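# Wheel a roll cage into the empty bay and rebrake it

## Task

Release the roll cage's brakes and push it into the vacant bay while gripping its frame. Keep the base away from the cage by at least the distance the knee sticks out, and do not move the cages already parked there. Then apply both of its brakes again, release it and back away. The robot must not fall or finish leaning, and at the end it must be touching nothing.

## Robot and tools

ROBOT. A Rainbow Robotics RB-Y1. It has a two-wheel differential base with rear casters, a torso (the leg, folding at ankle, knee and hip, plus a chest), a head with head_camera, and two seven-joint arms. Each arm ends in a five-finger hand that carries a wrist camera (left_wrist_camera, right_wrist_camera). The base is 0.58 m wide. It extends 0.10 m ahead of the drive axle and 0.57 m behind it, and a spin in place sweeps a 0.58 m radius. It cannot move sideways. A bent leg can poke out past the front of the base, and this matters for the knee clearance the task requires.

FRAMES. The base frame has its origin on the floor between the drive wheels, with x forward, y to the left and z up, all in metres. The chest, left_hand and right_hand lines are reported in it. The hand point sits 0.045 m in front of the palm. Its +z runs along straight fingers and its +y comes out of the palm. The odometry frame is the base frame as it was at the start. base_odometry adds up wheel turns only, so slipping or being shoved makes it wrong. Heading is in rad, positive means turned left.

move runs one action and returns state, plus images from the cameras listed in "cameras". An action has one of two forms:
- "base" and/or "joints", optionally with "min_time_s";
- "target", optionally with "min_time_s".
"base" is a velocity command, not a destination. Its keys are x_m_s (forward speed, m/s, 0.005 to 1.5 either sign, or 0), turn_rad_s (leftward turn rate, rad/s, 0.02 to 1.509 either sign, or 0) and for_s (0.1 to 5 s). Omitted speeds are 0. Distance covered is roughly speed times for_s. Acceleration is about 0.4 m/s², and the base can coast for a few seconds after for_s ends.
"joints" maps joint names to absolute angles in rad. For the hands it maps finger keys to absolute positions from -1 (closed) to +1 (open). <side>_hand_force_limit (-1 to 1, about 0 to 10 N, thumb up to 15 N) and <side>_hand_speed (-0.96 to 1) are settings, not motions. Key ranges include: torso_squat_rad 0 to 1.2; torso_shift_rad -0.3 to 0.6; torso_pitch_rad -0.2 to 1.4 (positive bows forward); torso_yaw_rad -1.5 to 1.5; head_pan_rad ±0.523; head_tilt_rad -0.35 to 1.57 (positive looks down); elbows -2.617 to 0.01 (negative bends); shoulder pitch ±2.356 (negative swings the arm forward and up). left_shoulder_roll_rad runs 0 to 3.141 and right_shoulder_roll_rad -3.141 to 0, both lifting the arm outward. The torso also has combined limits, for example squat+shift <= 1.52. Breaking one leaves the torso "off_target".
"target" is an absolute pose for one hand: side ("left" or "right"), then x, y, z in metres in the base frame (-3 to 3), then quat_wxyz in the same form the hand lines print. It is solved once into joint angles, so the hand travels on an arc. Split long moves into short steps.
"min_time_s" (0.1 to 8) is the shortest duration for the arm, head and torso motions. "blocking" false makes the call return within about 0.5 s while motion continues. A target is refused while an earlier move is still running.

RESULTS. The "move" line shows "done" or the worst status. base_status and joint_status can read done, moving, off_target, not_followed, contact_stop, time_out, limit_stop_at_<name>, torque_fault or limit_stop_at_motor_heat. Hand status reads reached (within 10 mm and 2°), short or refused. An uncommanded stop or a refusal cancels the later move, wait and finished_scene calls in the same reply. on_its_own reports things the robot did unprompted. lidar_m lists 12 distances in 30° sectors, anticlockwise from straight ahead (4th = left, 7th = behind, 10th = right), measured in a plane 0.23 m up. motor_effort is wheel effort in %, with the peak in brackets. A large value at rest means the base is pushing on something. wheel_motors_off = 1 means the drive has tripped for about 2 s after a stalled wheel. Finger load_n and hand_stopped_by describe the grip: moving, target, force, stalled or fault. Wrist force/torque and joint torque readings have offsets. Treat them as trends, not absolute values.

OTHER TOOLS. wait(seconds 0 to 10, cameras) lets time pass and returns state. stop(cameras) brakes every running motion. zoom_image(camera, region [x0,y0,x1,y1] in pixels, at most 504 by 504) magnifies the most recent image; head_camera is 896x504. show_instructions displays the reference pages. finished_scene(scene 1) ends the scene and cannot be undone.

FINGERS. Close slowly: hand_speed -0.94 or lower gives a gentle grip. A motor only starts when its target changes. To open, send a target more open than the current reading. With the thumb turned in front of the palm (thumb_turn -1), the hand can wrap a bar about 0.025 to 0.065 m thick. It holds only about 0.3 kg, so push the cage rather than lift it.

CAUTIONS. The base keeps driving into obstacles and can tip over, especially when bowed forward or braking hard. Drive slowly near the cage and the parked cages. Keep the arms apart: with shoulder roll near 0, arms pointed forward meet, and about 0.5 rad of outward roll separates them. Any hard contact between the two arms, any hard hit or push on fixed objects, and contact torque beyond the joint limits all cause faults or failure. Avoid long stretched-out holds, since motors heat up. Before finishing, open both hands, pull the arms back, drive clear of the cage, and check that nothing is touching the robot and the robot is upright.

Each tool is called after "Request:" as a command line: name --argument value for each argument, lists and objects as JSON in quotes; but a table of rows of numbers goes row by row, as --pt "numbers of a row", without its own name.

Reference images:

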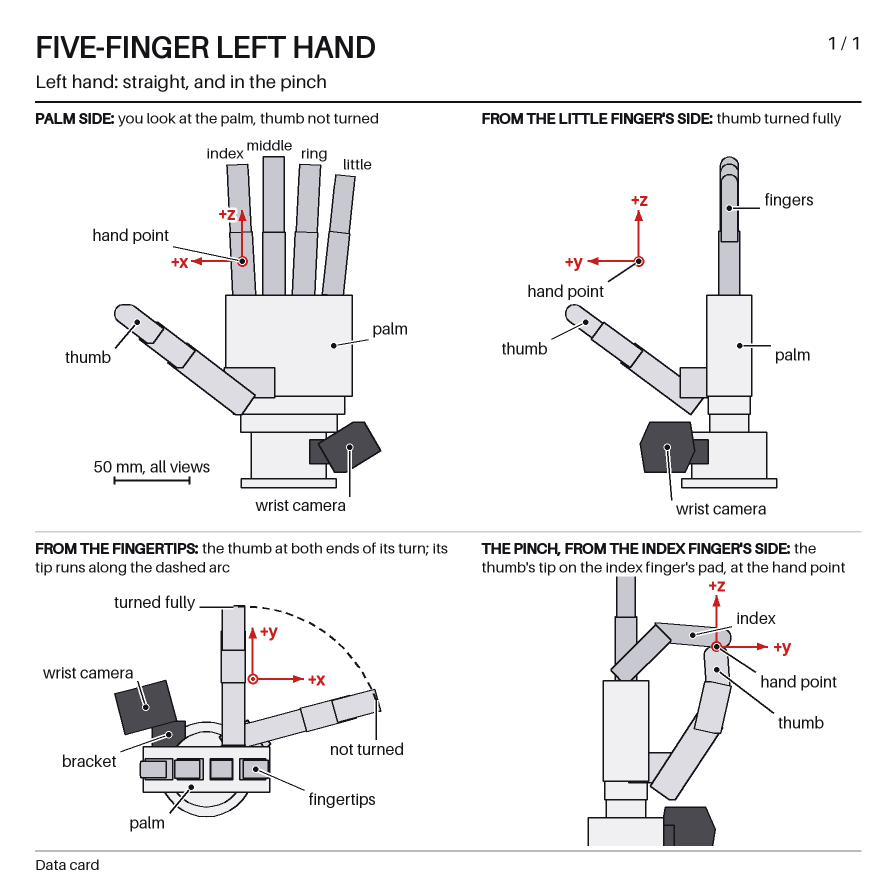

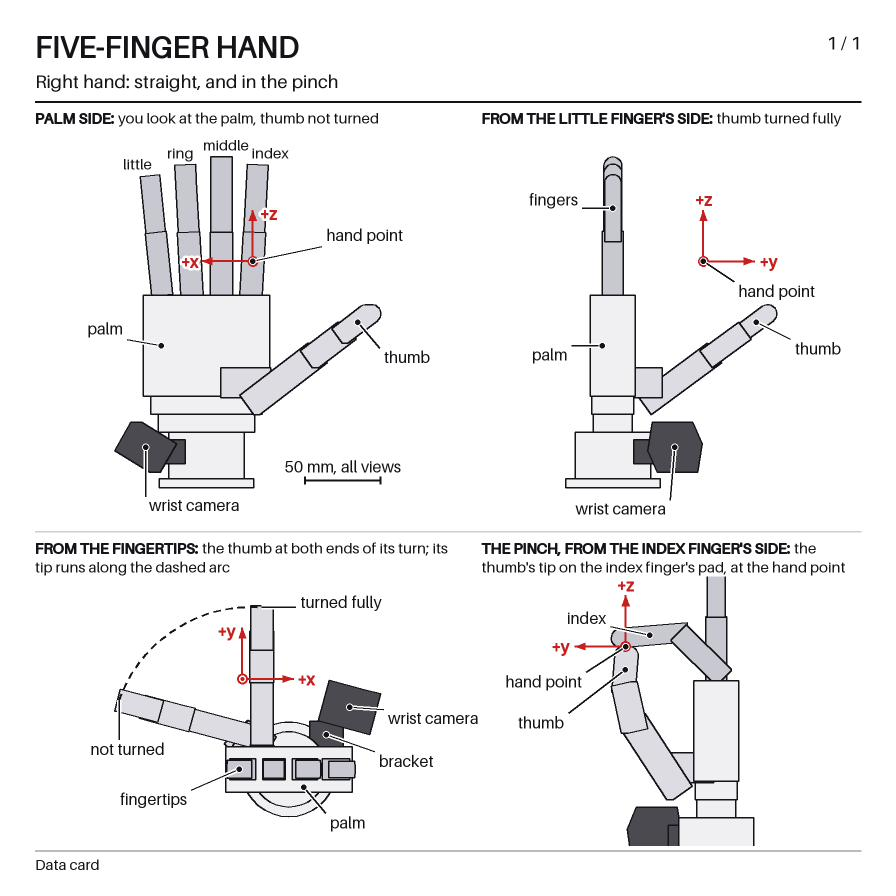

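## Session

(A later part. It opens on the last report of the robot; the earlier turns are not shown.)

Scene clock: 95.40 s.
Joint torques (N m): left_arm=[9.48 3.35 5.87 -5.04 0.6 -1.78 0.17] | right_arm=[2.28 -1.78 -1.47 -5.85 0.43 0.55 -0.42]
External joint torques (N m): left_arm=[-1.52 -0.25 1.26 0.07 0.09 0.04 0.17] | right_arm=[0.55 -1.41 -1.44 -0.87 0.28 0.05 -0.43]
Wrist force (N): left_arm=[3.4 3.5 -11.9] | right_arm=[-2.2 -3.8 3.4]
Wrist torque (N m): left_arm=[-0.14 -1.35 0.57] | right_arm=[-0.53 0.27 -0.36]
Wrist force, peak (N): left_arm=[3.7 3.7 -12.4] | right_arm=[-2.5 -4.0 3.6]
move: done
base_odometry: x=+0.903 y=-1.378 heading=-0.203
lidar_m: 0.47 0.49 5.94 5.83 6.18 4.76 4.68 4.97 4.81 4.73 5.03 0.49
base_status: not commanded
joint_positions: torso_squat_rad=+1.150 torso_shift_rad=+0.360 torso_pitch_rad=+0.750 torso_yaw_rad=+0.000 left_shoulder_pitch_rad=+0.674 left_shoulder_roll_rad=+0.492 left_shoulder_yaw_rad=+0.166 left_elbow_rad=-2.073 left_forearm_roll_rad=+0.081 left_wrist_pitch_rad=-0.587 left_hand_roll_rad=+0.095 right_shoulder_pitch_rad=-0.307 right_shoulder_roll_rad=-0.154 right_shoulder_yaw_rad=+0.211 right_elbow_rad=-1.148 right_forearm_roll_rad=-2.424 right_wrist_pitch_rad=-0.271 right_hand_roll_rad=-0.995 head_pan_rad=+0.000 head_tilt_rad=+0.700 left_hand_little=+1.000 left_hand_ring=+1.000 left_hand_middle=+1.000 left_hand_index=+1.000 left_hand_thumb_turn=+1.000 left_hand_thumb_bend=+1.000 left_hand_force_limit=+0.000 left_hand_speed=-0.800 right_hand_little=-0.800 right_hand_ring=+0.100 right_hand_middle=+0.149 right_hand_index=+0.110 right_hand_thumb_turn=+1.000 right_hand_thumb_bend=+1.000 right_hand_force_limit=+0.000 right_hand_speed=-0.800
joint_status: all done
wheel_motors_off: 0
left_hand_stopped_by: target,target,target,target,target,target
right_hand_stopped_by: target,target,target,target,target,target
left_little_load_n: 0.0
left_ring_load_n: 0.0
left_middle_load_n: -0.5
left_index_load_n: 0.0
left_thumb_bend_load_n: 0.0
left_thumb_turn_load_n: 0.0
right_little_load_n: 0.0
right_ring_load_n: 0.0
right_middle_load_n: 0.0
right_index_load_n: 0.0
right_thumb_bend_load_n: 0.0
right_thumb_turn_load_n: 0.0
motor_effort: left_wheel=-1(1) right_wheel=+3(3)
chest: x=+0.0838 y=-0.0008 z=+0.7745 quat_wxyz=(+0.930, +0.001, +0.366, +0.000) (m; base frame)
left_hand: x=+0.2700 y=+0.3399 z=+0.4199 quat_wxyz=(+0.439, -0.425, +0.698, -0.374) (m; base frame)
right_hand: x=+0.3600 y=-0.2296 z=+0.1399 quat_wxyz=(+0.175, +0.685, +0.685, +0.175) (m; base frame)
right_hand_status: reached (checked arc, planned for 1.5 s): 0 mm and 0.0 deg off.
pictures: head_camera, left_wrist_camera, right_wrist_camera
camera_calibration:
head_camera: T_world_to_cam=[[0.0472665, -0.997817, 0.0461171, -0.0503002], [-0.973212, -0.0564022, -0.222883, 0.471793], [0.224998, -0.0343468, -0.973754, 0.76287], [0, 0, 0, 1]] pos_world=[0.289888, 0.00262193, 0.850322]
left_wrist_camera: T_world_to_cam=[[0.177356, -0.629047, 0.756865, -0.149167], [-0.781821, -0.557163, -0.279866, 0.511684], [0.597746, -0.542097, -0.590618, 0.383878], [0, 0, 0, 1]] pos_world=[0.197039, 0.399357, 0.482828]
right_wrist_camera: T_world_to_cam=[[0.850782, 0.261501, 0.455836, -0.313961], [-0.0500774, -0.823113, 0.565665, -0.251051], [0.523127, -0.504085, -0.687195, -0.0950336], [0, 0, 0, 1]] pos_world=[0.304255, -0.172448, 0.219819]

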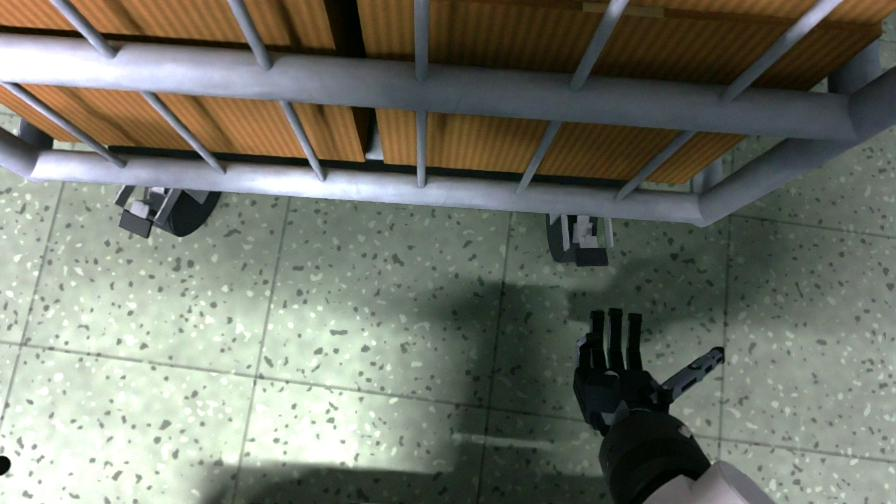

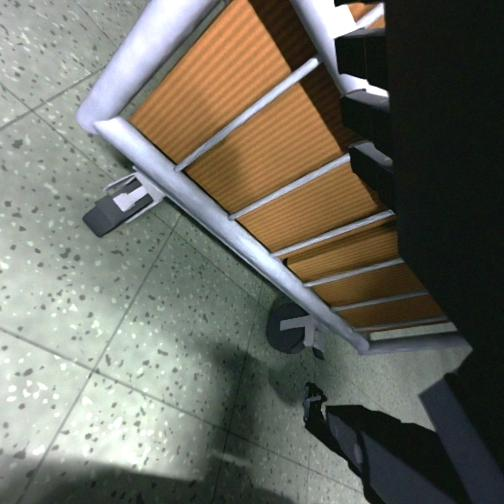

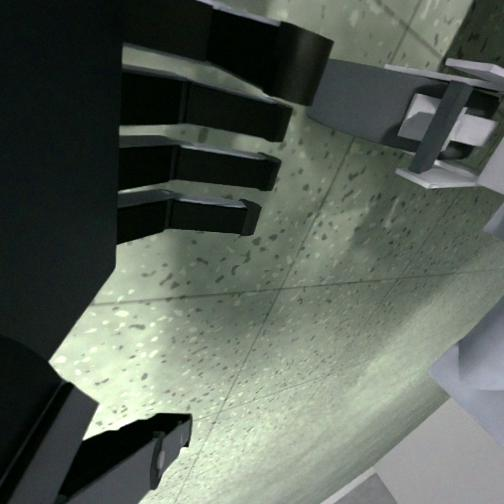

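Request:
move --joints '{"left_shoulder_pitch_rad": 0.1, "left_shoulder_roll_rad": 0.25, "left_shoulder_yaw_rad": -0.1, "left_elbow_rad": -1.65, "left_forearm_roll_rad": 2.9, "left_wrist_pitch_rad": -0.37, "left_hand_roll_rad": 0.2, "left_hand_little": -0.8, "left_hand_ring": 0.1, "left_hand_middle": 0.1, "left_hand_index": 0.1}' --min_time_s 3 --cameras '["head_camera", "left_wrist_camera"]'

Scene clock: 99.80 s.
Joint torques (N m): left_arm=[4.99 2.16 1.12 -4.92 -0.27 0.87 0.08] | right_arm=[2.26 -1.89 -1.88 -5.72 0.39 0.52 -0.23]
External joint torques (N m): left_arm=[-1.73 -0.97 -0.6 0.94 0.01 0.2 0.07] | right_arm=[0.53 -1.52 -1.86 -0.74 0.24 0.02 -0.23]
Wrist force (N): left_arm=[0.4 -3.4 -9.3] | right_arm=[-2.2 -3.8 3.2]
Wrist torque (N m): left_arm=[-0.69 -1.07 0.57] | right_arm=[-0.52 0.28 -0.35]
Wrist force, peak (N): left_arm=[2.5 3.7 -12.7] | right_arm=[-2.5 -3.8 3.8]
move: done
base_odometry: x=+0.903 y=-1.378 heading=-0.203
lidar_m: 0.47 0.49 5.93 5.83 6.18 4.77 4.68 4.97 4.80 4.73 5.02 0.49
base_status: not commanded
joint_positions: torso_squat_rad=+1.150 torso_shift_rad=+0.360 torso_pitch_rad=+0.750 torso_yaw_rad=+0.000 left_shoulder_pitch_rad=+0.100 left_shoulder_roll_rad=+0.250 left_shoulder_yaw_rad=-0.100 left_elbow_rad=-1.650 left_forearm_roll_rad=+2.900 left_wrist_pitch_rad=-0.370 left_hand_roll_rad=+0.200 right_shoulder_pitch_rad=-0.307 right_shoulder_roll_rad=-0.154 right_shoulder_yaw_rad=+0.211 right_elbow_rad=-1.148 right_forearm_roll_rad=-2.424 right_wrist_pitch_rad=-0.271 right_hand_roll_rad=-0.995 head_pan_rad=+0.000 head_tilt_rad=+0.700 left_hand_little=-0.800 left_hand_ring=+0.100 left_hand_middle=+0.100 left_hand_index=+0.100 left_hand_thumb_turn=+1.000 left_hand_thumb_bend=+1.000 left_hand_force_limit=+0.000 left_hand_speed=-0.800 right_hand_little=-0.800 right_hand_ring=+0.100 right_hand_middle=+0.149 right_hand_index=+0.110 right_hand_thumb_turn=+1.000 right_hand_thumb_bend=+1.000 right_hand_force_limit=+0.000 right_hand_speed=-0.800
joint_status: all done
wheel_motors_off: 0
left_hand_stopped_by: target,target,target,target,target,target
right_hand_stopped_by: target,target,target,target,target,target
left_little_load_n: 0.0
left_ring_load_n: 0.0
left_middle_load_n: 0.0
left_index_load_n: 0.0
left_thumb_bend_load_n: 0.0
left_thumb_turn_load_n: 0.0
right_little_load_n: 0.0
right_ring_load_n: 0.0
right_middle_load_n: 0.0
right_index_load_n: 0.0
right_thumb_bend_load_n: 0.0
right_thumb_turn_load_n: 0.0
motor_effort: left_wheel=+1(2) right_wheel=+3(3)
chest: x=+0.0838 y=-0.0008 z=+0.7745 quat_wxyz=(+0.930, +0.001, +0.366, +0.000) (m; base frame)
left_hand: x=+0.2948 y=+0.3106 z=+0.2130 quat_wxyz=(-0.098, -0.773, -0.592, -0.206) (m; base frame)
right_hand: x=+0.3600 y=-0.2297 z=+0.1399 quat_wxyz=(+0.175, +0.685, +0.685, +0.175) (m; base frame)
pictures: head_camera, left_wrist_camera
camera_calibration:
head_camera: T_world_to_cam=[[0.0472665, -0.997817, 0.0461171, -0.0503002], [-0.973212, -0.0564022, -0.222883, 0.471793], [0.224998, -0.0343468, -0.973754, 0.76287], [0, 0, 0, 1]] pos_world=[0.289888, 0.00262193, 0.850322]
left_wrist_camera: T_world_to_cam=[[-0.762651, 0.563797, -0.317012, 0.120012], [0.155649, 0.635684, 0.756095, -0.410583], [0.627803, 0.527294, -0.572559, -0.113821], [0, 0, 0, 1]] pos_world=[0.226891, 0.253356, 0.283315]

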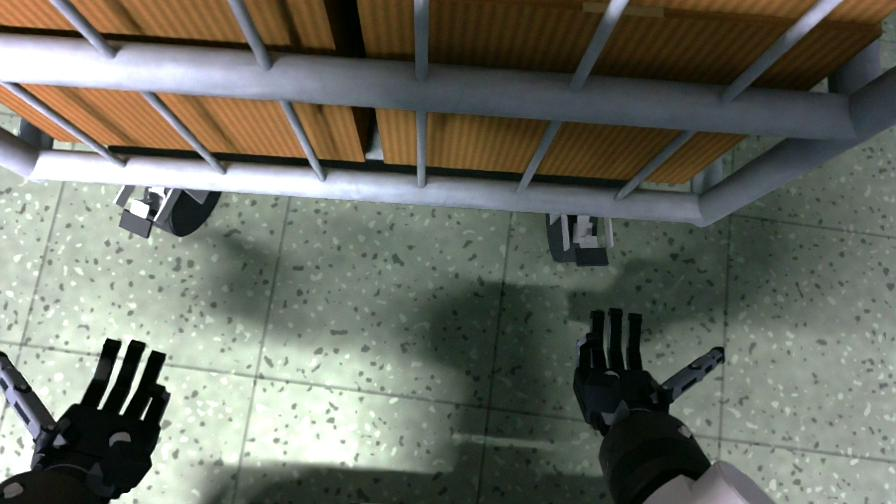

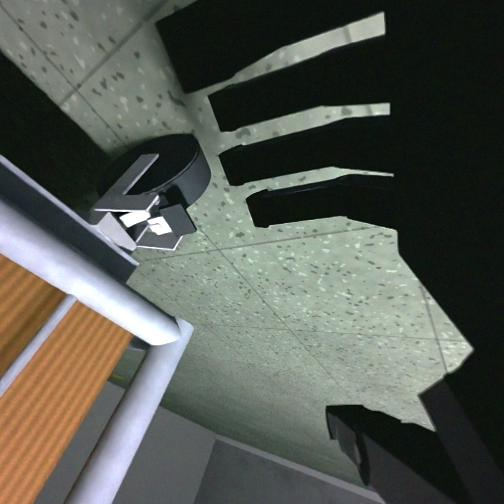

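Request:
move --target '{"side": "left", "x": 0.34, "y": 0.375, "z": 0.13, "quat_wxyz": [0.199, 0.7799, 0.5751, 0.1468]}' --min_time_s 2 --cameras '["head_camera", "left_wrist_camera"]'

Scene clock: 102.17 s.
Joint torques (N m): left_arm=[1.44 9.17 0.95 -0.09 0.2 0.93 0.06] | right_arm=[2.51 -1.42 -1.46 -5.71 0.37 0.55 -0.46]
External joint torques (N m): left_arm=[-1.05 -0.77 -1.25 0.5 0.06 0.16 0.06] | right_arm=[0.78 -1.05 -1.43 -0.73 0.22 0.06 -0.46]
Wrist force (N): left_arm=[1.6 -3.7 -9.2] | right_arm=[-2.5 -3.9 3.5]
Wrist torque (N m): left_arm=[-0.72 -1.12 0.70] | right_arm=[-0.55 0.31 -0.38]
Wrist force, peak (N): left_arm=[1.1 -3.8 -9.9] | right_arm=[-2.5 -3.8 3.8]
move: done
base_odometry: x=+0.903 y=-1.378 heading=-0.203
lidar_m: 0.46 0.49 5.94 5.83 6.18 4.76 4.68 4.97 4.81 4.73 5.02 0.49
base_status: not commanded
joint_positions: torso_squat_rad=+1.150 torso_shift_rad=+0.360 torso_pitch_rad=+0.750 torso_yaw_rad=+0.000 left_shoulder_pitch_rad=-0.432 left_shoulder_roll_rad=+0.616 left_shoulder_yaw_rad=-0.499 left_elbow_rad=-0.697 left_forearm_roll_rad=+3.140 left_wrist_pitch_rad=+0.299 left_hand_roll_rad=+0.586 right_shoulder_pitch_rad=-0.307 right_shoulder_roll_rad=-0.154 right_shoulder_yaw_rad=+0.211 right_elbow_rad=-1.148 right_forearm_roll_rad=-2.424 right_wrist_pitch_rad=-0.271 right_hand_roll_rad=-0.995 head_pan_rad=+0.000 head_tilt_rad=+0.700 left_hand_little=-0.800 left_hand_ring=+0.100 left_hand_middle=+0.100 left_hand_index=+0.100 left_hand_thumb_turn=+1.000 left_hand_thumb_bend=+1.000 left_hand_force_limit=+0.000 left_hand_speed=-0.800 right_hand_little=-0.800 right_hand_ring=+0.100 right_hand_middle=+0.149 right_hand_index=+0.110 right_hand_thumb_turn=+1.000 right_hand_thumb_bend=+1.000 right_hand_force_limit=+0.000 right_hand_speed=-0.800
joint_status: all done
wheel_motors_off: 0
left_hand_stopped_by: target,target,target,target,target,target
right_hand_stopped_by: target,target,target,target,target,target
left_little_load_n: 0.0
left_ring_load_n: 0.0
left_middle_load_n: 0.0
left_index_load_n: 0.0
left_thumb_bend_load_n: 0.0
left_thumb_turn_load_n: 0.0
right_little_load_n: 0.0
right_ring_load_n: 0.0
right_middle_load_n: 0.0
right_index_load_n: 0.0
right_thumb_bend_load_n: 0.0
right_thumb_turn_load_n: 0.0
motor_effort: left_wheel=+0(1) right_wheel=+3(3)
chest: x=+0.0837 y=-0.0008 z=+0.7745 quat_wxyz=(+0.930, +0.001, +0.366, +0.000) (m; base frame)
left_hand: x=+0.3402 y=+0.3751 z=+0.1304 quat_wxyz=(-0.198, -0.780, -0.576, -0.147) (m; base frame)
left_hand_status: reached (checked arc, planned for 2.0 s): 0 mm and 0.2 deg off.
right_hand: x=+0.3600 y=-0.2297 z=+0.1399 quat_wxyz=(+0.175, +0.685, +0.685, +0.175) (m; base frame)
pictures: head_camera, left_wrist_camera
camera_calibration:
head_camera: T_world_to_cam=[[0.0472665, -0.997817, 0.0461171, -0.0503048], [-0.973212, -0.0564022, -0.222883, 0.471816], [0.224998, -0.0343468, -0.973754, 0.762967], [0, 0, 0, 1]] pos_world=[0.289888, 0.00262193, 0.850422]
left_wrist_camera: T_world_to_cam=[[-0.703954, 0.543564, -0.457152, 0.0978921], [0.19892, 0.768781, 0.607788, -0.441557], [0.681821, 0.336918, -0.649312, -0.160599], [0, 0, 0, 1]] pos_world=[0.266246, 0.340359, 0.208846]

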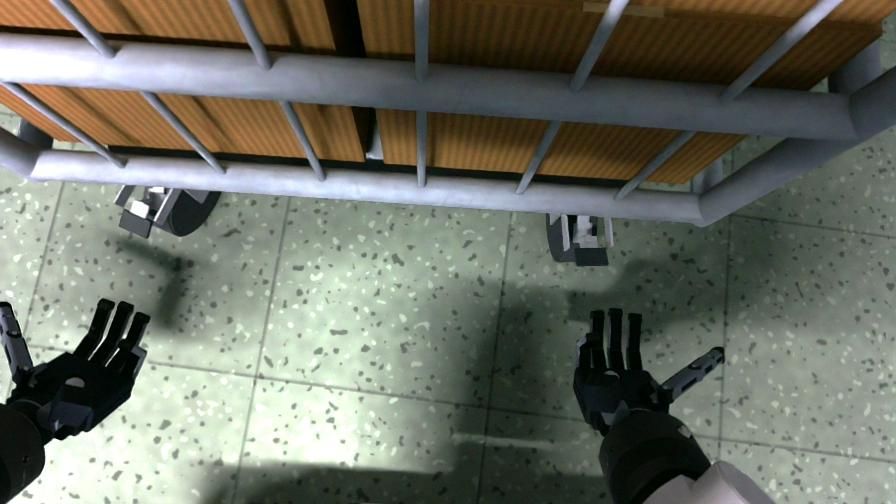

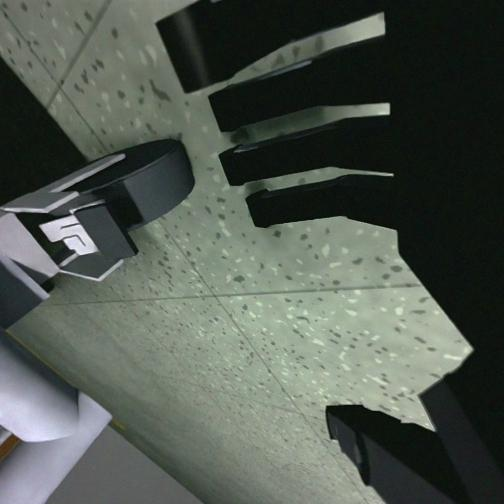

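Request:
move --target '{"side": "left", "x": 0.385, "y": 0.361, "z": 0.097, "quat_wxyz": [0.199, 0.7799, 0.5751, 0.1468]}' --min_time_s 2 --cameras '["head_camera", "left_wrist_camera", "right_wrist_camera"]'

Request:
zoom_image --camera "head_camera" --region '[60, 170, 220, 330]'

Scene clock: 104.70 s.
Joint torques (N m): left_arm=[-3.22 8.02 -0.42 0.96 -0.06 0.86 0.15] | right_arm=[2.55 -1.82 -1.17 -5.59 0.41 0.43 -0.37]
External joint torques (N m): left_arm=[-1.23 -0.97 -1.55 0.29 -0.23 0.33 0.15] | right_arm=[0.82 -1.45 -1.15 -0.61 0.26 -0.07 -0.37]
Wrist force (N): left_arm=[1.8 -3.8 -8.9] | right_arm=[-2.4 -3.7 3.7]
Wrist torque (N m): left_arm=[-0.80 -1.15 0.68] | right_arm=[-0.54 0.29 -0.34]
Wrist force, peak (N): left_arm=[1.9 -4.3 -9.4] | right_arm=[-2.4 -3.9 3.7]
move: short
base_odometry: x=+0.903 y=-1.378 heading=-0.203
lidar_m: 0.46 0.49 5.94 5.84 6.18 4.77 4.68 4.97 4.81 4.72 5.03 0.49
base_status: not commanded
joint_positions: torso_squat_rad=+1.150 torso_shift_rad=+0.360 torso_pitch_rad=+0.750 torso_yaw_rad=+0.000 left_shoulder_pitch_rad=-0.746 left_shoulder_roll_rad=+0.488 left_shoulder_yaw_rad=-0.634 left_elbow_rad=-0.267 left_forearm_roll_rad=+3.092 left_wrist_pitch_rad=+0.323 left_hand_roll_rad=+0.736 right_shoulder_pitch_rad=-0.307 right_shoulder_roll_rad=-0.154 right_shoulder_yaw_rad=+0.211 right_elbow_rad=-1.148 right_forearm_roll_rad=-2.424 right_wrist_pitch_rad=-0.271 right_hand_roll_rad=-0.995 head_pan_rad=+0.000 head_tilt_rad=+0.700 left_hand_little=-0.800 left_hand_ring=+0.100 left_hand_middle=+0.100 left_hand_index=+0.100 left_hand_thumb_turn=+1.000 left_hand_thumb_bend=+1.000 left_hand_force_limit=+0.000 left_hand_speed=-0.800 right_hand_little=-0.800 right_hand_ring=+0.100 right_hand_middle=+0.149 right_hand_index=+0.110 right_hand_thumb_turn=+1.000 right_hand_thumb_bend=+1.000 right_hand_force_limit=+0.000 right_hand_speed=-0.800
joint_status: all done
wheel_motors_off: 0
left_hand_stopped_by: target,target,target,target,target,target
right_hand_stopped_by: target,target,target,target,target,target
left_little_load_n: 0.0
left_ring_load_n: 0.0
left_middle_load_n: 0.0
left_index_load_n: 0.0
left_thumb_bend_load_n: 0.0
left_thumb_turn_load_n: 0.0
right_little_load_n: 0.0
right_ring_load_n: 0.0
right_middle_load_n: 0.0
right_index_load_n: 0.0
right_thumb_bend_load_n: 0.0
right_thumb_turn_load_n: 0.0
motor_effort: left_wheel=+0(1) right_wheel=+2(3)
chest: x=+0.0837 y=-0.0008 z=+0.7745 quat_wxyz=(+0.930, +0.001, +0.366, +0.000) (m; base frame)
left_hand: x=+0.3849 y=+0.3609 z=+0.0981 quat_wxyz=(-0.160, -0.780, -0.590, -0.133) (m; base frame)
left_hand_status: short (checked arc, as near as the solve gets, planned for 2.0 s): 1 mm and 5.0 deg off. The place is met; only the turn is off.
right_hand: x=+0.3600 y=-0.2297 z=+0.1399 quat_wxyz=(+0.175, +0.685, +0.685, +0.175) (m; base frame)
pictures: head_camera, left_wrist_camera, right_wrist_camera
camera_calibration:
head_camera: T_world_to_cam=[[0.0472665, -0.997817, 0.0461171, -0.0503048], [-0.973212, -0.0564022, -0.222883, 0.471816], [0.224998, -0.0343468, -0.973754, 0.762967], [0, 0, 0, 1]] pos_world=[0.289888, 0.00262193, 0.850422]
left_wrist_camera: T_world_to_cam=[[-0.748271, 0.540661, -0.384416, 0.133315], [0.221542, 0.749859, 0.623402, -0.423339], [0.625308, 0.381309, -0.680877, -0.198475], [0, 0, 0, 1]] pos_world=[0.317652, 0.321047, 0.180022]
right_wrist_camera: T_world_to_cam=[[0.850751, 0.261531, 0.455876, -0.313955], [-0.0501176, -0.823074, 0.565718, -0.251044], [0.523173, -0.504133, -0.687124, -0.0950713], [0, 0, 0, 1]] pos_world=[0.304255, -0.172448, 0.219819]

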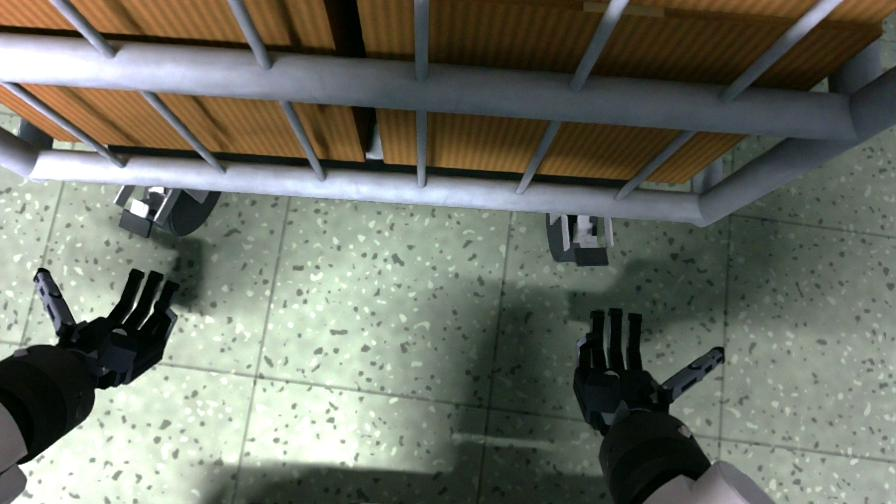

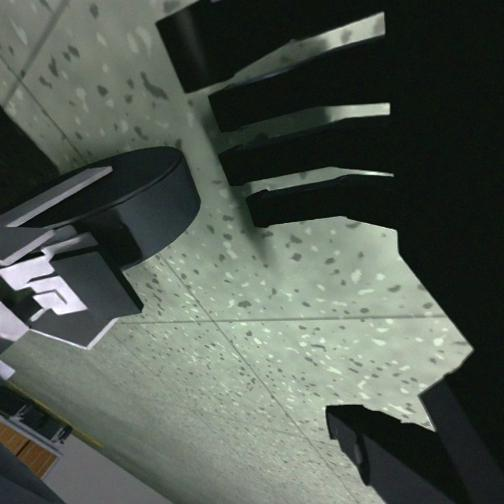

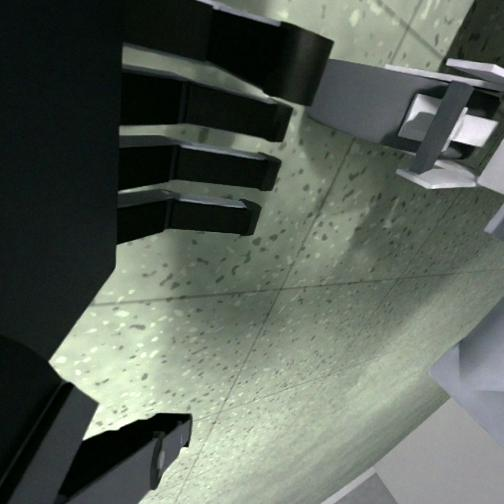

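Scaled by 3.150 from the camera's 896x504 image, which has a finer 1280x720 frame.

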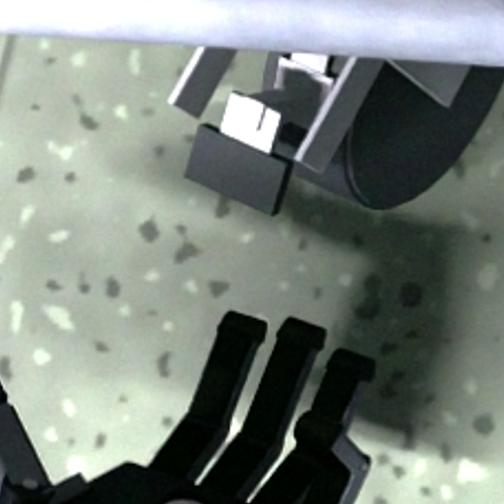

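Request:
move --target '{"side": "right", "x": 0.32, "y": -0.28, "z": 0.20, "quat_wxyz": [0.1749, 0.6852, 0.6852, 0.1749]}' --min_time_s 1.5

Request:
move --target '{"side": "left", "x": 0.375, "y": 0.368, "z": 0.097, "quat_wxyz": [0.199, 0.7799, 0.5751, 0.1468]}' --min_time_s 1

Request:
move --base '{"x_m_s": 0.08, "for_s": 0.6}' --cameras '["head_camera", "left_wrist_camera"]'

Request:
zoom_image --camera "head_camera" --region '[60, 190, 220, 350]'

Scene clock: 106.83 s.
Joint torques (N m): left_arm=[-2.96 7.68 -0.3 0.83 -0.03 0.79 0.17] | right_arm=[5.87 -4.51 0.61 -6.55 -0.11 0.37 0.37]
External joint torques (N m): left_arm=[-0.96 -1.31 -1.44 0.16 -0.2 0.26 0.17] | right_arm=[0.39 -1.33 1.55 -0.93 -0.31 -0.19 0.37]
Wrist force (N): left_arm=[1.9 -3.8 -9.0] | right_arm=[-2.2 -3.7 3.7]
Wrist torque (N m): left_arm=[-0.81 -1.17 0.68] | right_arm=[-0.54 0.28 -0.23]
Wrist force, peak (N): left_arm=[1.9 -4.3 -9.2] | right_arm=[-2.4 -4.2 3.5]
move: done
base_odometry: x=+0.903 y=-1.378 heading=-0.203
lidar_m: 0.47 0.49 5.94 5.84 6.19 4.77 4.68 4.97 4.81 4.72 5.03 0.49
base_status: not commanded
joint_positions: torso_squat_rad=+1.150 torso_shift_rad=+0.360 torso_pitch_rad=+0.750 torso_yaw_rad=+0.000 left_shoulder_pitch_rad=-0.746 left_shoulder_roll_rad=+0.488 left_shoulder_yaw_rad=-0.634 left_elbow_rad=-0.267 left_forearm_roll_rad=+3.092 left_wrist_pitch_rad=+0.323 left_hand_roll_rad=+0.736 right_shoulder_pitch_rad=-0.029 right_shoulder_roll_rad=-0.372 right_shoulder_yaw_rad=+0.302 right_elbow_rad=-1.573 right_forearm_roll_rad=-2.653 right_wrist_pitch_rad=-0.375 right_hand_roll_rad=-0.910 head_pan_rad=+0.000 head_tilt_rad=+0.700 left_hand_little=-0.800 left_hand_ring=+0.100 left_hand_middle=+0.100 left_hand_index=+0.100 left_hand_thumb_turn=+1.000 left_hand_thumb_bend=+1.000 left_hand_force_limit=+0.000 left_hand_speed=-0.800 right_hand_little=-0.800 right_hand_ring=+0.100 right_hand_middle=+0.149 right_hand_index=+0.110 right_hand_thumb_turn=+1.000 right_hand_thumb_bend=+1.000 right_hand_force_limit=+0.000 right_hand_speed=-0.800
joint_status: all done
wheel_motors_off: 0
left_hand_stopped_by: target,target,target,target,target,target
right_hand_stopped_by: target,target,target,target,target,target
left_little_load_n: 0.0
left_ring_load_n: 0.0
left_middle_load_n: 0.0
left_index_load_n: 0.0
left_thumb_bend_load_n: 0.0
left_thumb_turn_load_n: 0.0
right_little_load_n: 0.0
right_ring_load_n: 0.0
right_middle_load_n: 0.0
right_index_load_n: 0.0
right_thumb_bend_load_n: 0.0
right_thumb_turn_load_n: 0.0
motor_effort: left_wheel=+1(1) right_wheel=+3(3)
chest: x=+0.0837 y=-0.0008 z=+0.7745 quat_wxyz=(+0.930, +0.001, +0.366, +0.000) (m; base frame)
left_hand: x=+0.3848 y=+0.3609 z=+0.0981 quat_wxyz=(-0.160, -0.780, -0.590, -0.133) (m; base frame)
right_hand: x=+0.3199 y=-0.2800 z=+0.1999 quat_wxyz=(+0.175, +0.685, +0.685, +0.175) (m; base frame)
right_hand_status: reached (checked arc, planned for 1.5 s): 0 mm and 0.0 deg off.
pictures: none

Scene clock: 108.17 s.
Joint torques (N m): left_arm=[-0.82 9.8 2.95 0.91 0.31 0.93 -0.17] | right_arm=[5.4 -4.29 0.98 -6.59 -0.09 0.26 0.23]
External joint torques (N m): left_arm=[0.67 0.64 1.82 0.1 0.13 0.39 -0.17] | right_arm=[-0.07 -1.11 1.92 -0.96 -0.28 -0.31 0.23]
Wrist force (N): left_arm=[1.4 -3.7 -8.9] | right_arm=[-2.3 -3.8 3.2]
Wrist torque (N m): left_arm=[-0.79 -1.06 0.49] | right_arm=[-0.54 0.30 -0.24]
Wrist force, peak (N): left_arm=[2.1 -3.8 -9.4] | right_arm=[-2.2 -3.9 3.7]
move: short
base_odometry: x=+0.903 y=-1.378 heading=-0.203
lidar_m: 0.47 0.49 5.94 5.83 6.18 4.76 4.68 4.97 4.82 4.73 5.02 0.49
base_status: not commanded
joint_positions: torso_squat_rad=+1.150 torso_shift_rad=+0.360 torso_pitch_rad=+0.750 torso_yaw_rad=+0.000 left_shoulder_pitch_rad=-0.726 left_shoulder_roll_rad=+0.494 left_shoulder_yaw_rad=-0.626 left_elbow_rad=-0.267 left_forearm_roll_rad=+3.097 left_wrist_pitch_rad=+0.338 left_hand_roll_rad=+0.724 right_shoulder_pitch_rad=-0.029 right_shoulder_roll_rad=-0.372 right_shoulder_yaw_rad=+0.302 right_elbow_rad=-1.573 right_forearm_roll_rad=-2.653 right_wrist_pitch_rad=-0.375 right_hand_roll_rad=-0.910 head_pan_rad=+0.000 head_tilt_rad=+0.700 left_hand_little=-0.800 left_hand_ring=+0.100 left_hand_middle=+0.100 left_hand_index=+0.100 left_hand_thumb_turn=+1.000 left_hand_thumb_bend=+1.000 left_hand_force_limit=+0.000 left_hand_speed=-0.800 right_hand_little=-0.800 right_hand_ring=+0.100 right_hand_middle=+0.149 right_hand_index=+0.110 right_hand_thumb_turn=+1.000 right_hand_thumb_bend=+1.000 right_hand_force_limit=+0.000 right_hand_speed=-0.800
joint_status: all done
wheel_motors_off: 0
left_hand_stopped_by: target,target,target,target,target,target
right_hand_stopped_by: target,target,target,target,target,target
left_little_load_n: 0.0
left_ring_load_n: 0.0
left_middle_load_n: 0.0
left_index_load_n: 0.0
left_thumb_bend_load_n: 0.0
left_thumb_turn_load_n: 0.0
right_little_load_n: 0.0
right_ring_load_n: 0.0
right_middle_load_n: 0.0
right_index_load_n: 0.0
right_thumb_bend_load_n: 0.0
right_thumb_turn_load_n: 0.0
motor_effort: left_wheel=+0(1) right_wheel=+2(3)
chest: x=+0.0837 y=-0.0008 z=+0.7745 quat_wxyz=(+0.930, +0.001, +0.366, +0.000) (m; base frame)
left_hand: x=+0.3750 y=+0.3674 z=+0.0980 quat_wxyz=(-0.158, -0.781, -0.590, -0.133) (m; base frame)
left_hand_status: short (checked arc, as near as the solve gets, planned for 1.0 s): 1 mm and 5.3 deg off. The place is met; only the turn is off.
right_hand: x=+0.3199 y=-0.2800 z=+0.1999 quat_wxyz=(+0.175, +0.685, +0.685, +0.175) (m; base frame)
pictures: none

Scene clock: 109.70 s.
Joint torques (N m): left_arm=[-1.57 8.72 2.65 0.81 0.41 0.86 -0.17] | right_arm=[5.59 -4.37 0.4 -6.22 0.04 0.33 0.34]
External joint torques (N m): left_arm=[-0.08 -0.44 1.52 0 0.23 0.33 -0.17] | right_arm=[0.12 -1.19 1.34 -0.59 -0.16 -0.23 0.34]
Wrist force (N): left_arm=[2.0 -3.7 -9.0] | right_arm=[-2.4 -4.0 3.4]
Wrist torque (N m): left_arm=[-0.80 -1.18 0.53] | right_arm=[-0.55 0.30 -0.25]
Wrist force, peak (N): left_arm=[1.6 -4.3 -9.5] | right_arm=[-2.5 -4.4 3.4]
move: done
base_odometry: x=+0.950 y=-1.388 heading=-0.203
lidar_m: 0.42 0.44 5.93 5.83 6.19 4.82 4.73 5.02 4.82 4.73 5.03 0.44
base_status: done (sent for 0.6 of 0.6 s)
joint_positions: torso_squat_rad=+1.150 torso_shift_rad=+0.360 torso_pitch_rad=+0.750 torso_yaw_rad=+0.000 left_shoulder_pitch_rad=-0.726 left_shoulder_roll_rad=+0.494 left_shoulder_yaw_rad=-0.626 left_elbow_rad=-0.267 left_forearm_roll_rad=+3.097 left_wrist_pitch_rad=+0.338 left_hand_roll_rad=+0.724 right_shoulder_pitch_rad=-0.029 right_shoulder_roll_rad=-0.372 right_shoulder_yaw_rad=+0.302 right_elbow_rad=-1.574 right_forearm_roll_rad=-2.653 right_wrist_pitch_rad=-0.375 right_hand_roll_rad=-0.910 head_pan_rad=+0.000 head_tilt_rad=+0.700 left_hand_little=-0.800 left_hand_ring=+0.100 left_hand_middle=+0.100 left_hand_index=+0.100 left_hand_thumb_turn=+1.000 left_hand_thumb_bend=+1.000 left_hand_force_limit=+0.000 left_hand_speed=-0.800 right_hand_little=-0.800 right_hand_ring=+0.100 right_hand_middle=+0.149 right_hand_index=+0.110 right_hand_thumb_turn=+1.000 right_hand_thumb_bend=+1.000 right_hand_force_limit=+0.000 right_hand_speed=-0.800
joint_status: not commanded
wheel_motors_off: 0
left_hand_stopped_by: target,target,target,target,target,target
right_hand_stopped_by: target,target,target,target,target,target
left_little_load_n: 0.0
left_ring_load_n: 0.0
left_middle_load_n: 0.0
left_index_load_n: 0.5
left_thumb_bend_load_n: 0.0
left_thumb_turn_load_n: 0.0
right_little_load_n: 0.0
right_ring_load_n: 0.0
right_middle_load_n: 0.0
right_index_load_n: 0.0
right_thumb_bend_load_n: 0.0
right_thumb_turn_load_n: 0.0
motor_effort: left_wheel=-1(19) right_wheel=-1(21)
chest: x=+0.0837 y=-0.0008 z=+0.7745 quat_wxyz=(+0.930, +0.001, +0.366, +0.000) (m; base frame)
left_hand: x=+0.3749 y=+0.3676 z=+0.0981 quat_wxyz=(-0.158, -0.781, -0.590, -0.133) (m; base frame)
right_hand: x=+0.3200 y=-0.2800 z=+0.2000 quat_wxyz=(+0.175, +0.685, +0.685, +0.175) (m; base frame)
pictures: head_camera, left_wrist_camera
camera_calibration:
head_camera: T_world_to_cam=[[0.0472604, -0.997817, 0.0461258, -0.0503057], [-0.973168, -0.0564049, -0.223074, 0.471869], [0.225189, -0.0343456, -0.97371, 0.762896], [0, 0, 0, 1]] pos_world=[0.289789, 0.00262192, 0.850421]
left_wrist_camera: T_world_to_cam=[[-0.75006, 0.540868, -0.38062, 0.122549], [0.223125, 0.748704, 0.624225, -0.42639], [0.622595, 0.383281, -0.682254, -0.194345], [0, 0, 0, 1]] pos_world=[0.308056, 0.327445, 0.180215]

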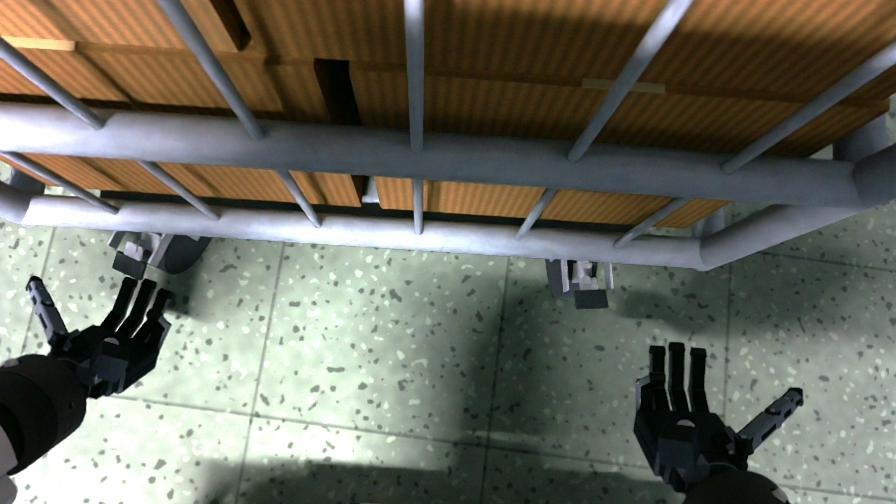

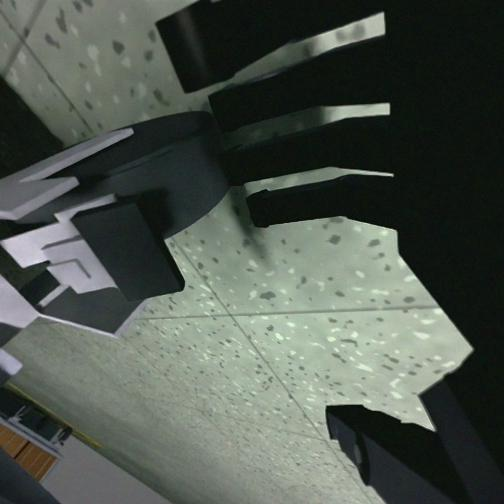

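Scaled by 3.150 from the camera's 896x504 image, which has a finer 1280x720 frame.

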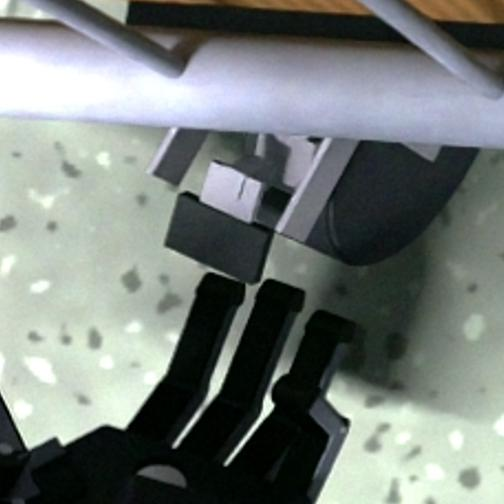

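Request:
move --target '{"side": "left", "x": 0.397, "y": 0.356, "z": 0.095, "quat_wxyz": [0.199, 0.7799, 0.5751, 0.1468]}' --min_time_s 1.5 --cameras '["head_camera", "left_wrist_camera"]'

Request:
zoom_image --camera "head_camera" --region '[60, 190, 220, 350]'

Scene clock: 111.90 s.
Joint torques (N m): left_arm=[-18.71 5.61 1.78 -6.78 0.62 3.02 0.09] | right_arm=[5.5 -4.35 0.45 -6.31 -0.1 0.37 0.23]
External joint torques (N m): left_arm=[-16.06 -3.29 0.66 -7.41 0.47 2.55 0.09] | right_arm=[0.04 -1.17 1.39 -0.68 -0.29 -0.19 0.23]
Wrist force (N): left_arm=[1.7 -21.1 -30.1] | right_arm=[-2.2 -3.7 3.5]
Wrist torque (N m): left_arm=[-0.37 -1.68 1.11] | right_arm=[-0.53 0.27 -0.23]
Wrist force, peak (N): left_arm=[0.6 -20.9 -32.7] | right_arm=[-2.4 -4.0 3.6]
move: short
base_odometry: x=+0.950 y=-1.388 heading=-0.203
lidar_m: 0.42 0.44 5.92 5.83 6.20 4.82 4.72 5.03 4.81 4.73 5.03 0.44
base_status: not commanded
joint_positions: torso_squat_rad=+1.150 torso_shift_rad=+0.360 torso_pitch_rad=+0.750 torso_yaw_rad=+0.000 left_shoulder_pitch_rad=-0.776 left_shoulder_roll_rad=+0.486 left_shoulder_yaw_rad=-0.674 left_elbow_rad=-0.265 left_forearm_roll_rad=+3.079 left_wrist_pitch_rad=+0.281 left_hand_roll_rad=+0.790 right_shoulder_pitch_rad=-0.029 right_shoulder_roll_rad=-0.372 right_shoulder_yaw_rad=+0.302 right_elbow_rad=-1.574 right_forearm_roll_rad=-2.653 right_wrist_pitch_rad=-0.375 right_hand_roll_rad=-0.910 head_pan_rad=+0.000 head_tilt_rad=+0.700 left_hand_little=-0.800 left_hand_ring=+0.100 left_hand_middle=+0.098 left_hand_index=+0.100 left_hand_thumb_turn=+1.000 left_hand_thumb_bend=+1.000 left_hand_force_limit=+0.000 left_hand_speed=-0.800 right_hand_little=-0.800 right_hand_ring=+0.100 right_hand_middle=+0.149 right_hand_index=+0.110 right_hand_thumb_turn=+1.000 right_hand_thumb_bend=+1.000 right_hand_force_limit=+0.000 right_hand_speed=-0.800
joint_status: all done
wheel_motors_off: 0
left_hand_stopped_by: target,target,target,target,target,target
right_hand_stopped_by: target,target,target,target,target,target
left_little_load_n: 0.0
left_ring_load_n: 0.0
left_middle_load_n: -12.5
left_index_load_n: 0.0
left_thumb_bend_load_n: 0.0
left_thumb_turn_load_n: 0.0
right_little_load_n: 0.5
right_ring_load_n: 0.0
right_middle_load_n: 0.0
right_index_load_n: 0.0
right_thumb_bend_load_n: 0.0
right_thumb_turn_load_n: 0.0
motor_effort: left_wheel=+6(7) right_wheel=-1(2)
chest: x=+0.0837 y=-0.0008 z=+0.7745 quat_wxyz=(+0.930, +0.001, +0.366, +0.000) (m; base frame)
left_hand: x=+0.3934 y=+0.3583 z=+0.0953 quat_wxyz=(-0.150, -0.781, -0.593, -0.131) (m; base frame)
left_hand_status: short (checked arc, as near as the solve gets, planned for 1.5 s): 4 mm and 6.3 deg off. The place is met; only the turn is off.
right_hand: x=+0.3200 y=-0.2798 z=+0.2000 quat_wxyz=(+0.175, +0.685, +0.685, +0.175) (m; base frame)
pictures: head_camera, left_wrist_camera
camera_calibration:
head_camera: T_world_to_cam=[[0.0475124, -0.997817, 0.0458721, -0.0500629], [-0.973155, -0.0565937, -0.223083, 0.471879], [0.225192, -0.0340414, -0.97372, 0.762905], [0, 0, 0, 1]] pos_world=[0.28979, 0.00272223, 0.85042]
left_wrist_camera: T_world_to_cam=[[-0.758163, 0.540039, -0.365439, 0.142336], [0.227555, 0.744326, 0.627852, -0.422321], [0.61107, 0.392857, -0.687209, -0.202532], [0, 0, 0, 1]] pos_world=[0.327776, 0.317043, 0.177988]

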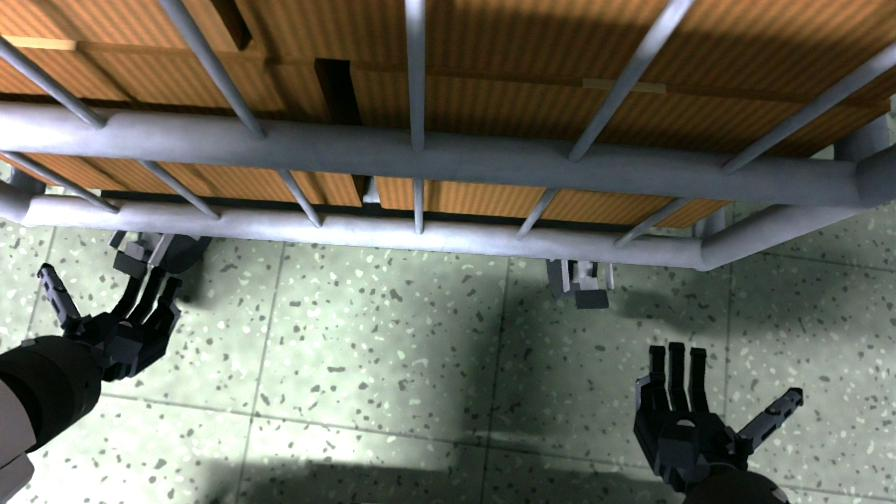

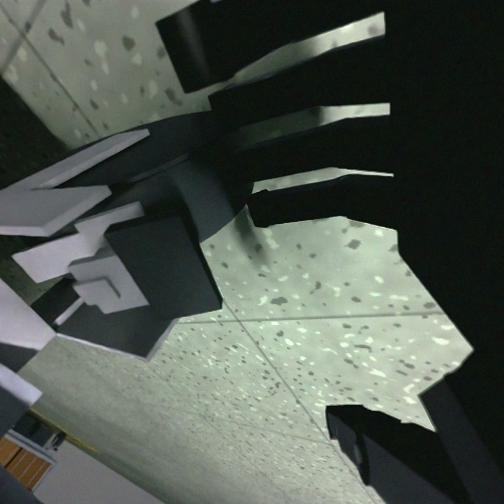

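Scaled by 3.150 from the camera's 896x504 image, which has a finer 1280x720 frame.

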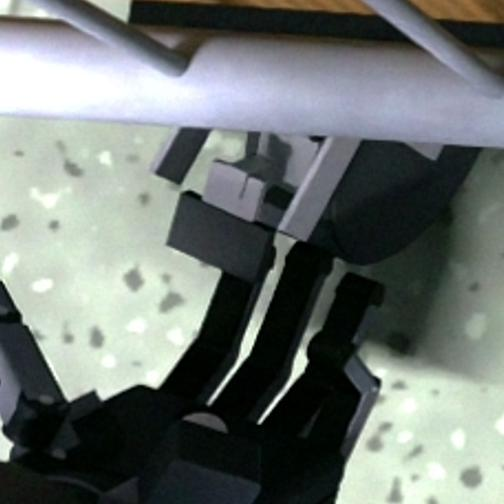

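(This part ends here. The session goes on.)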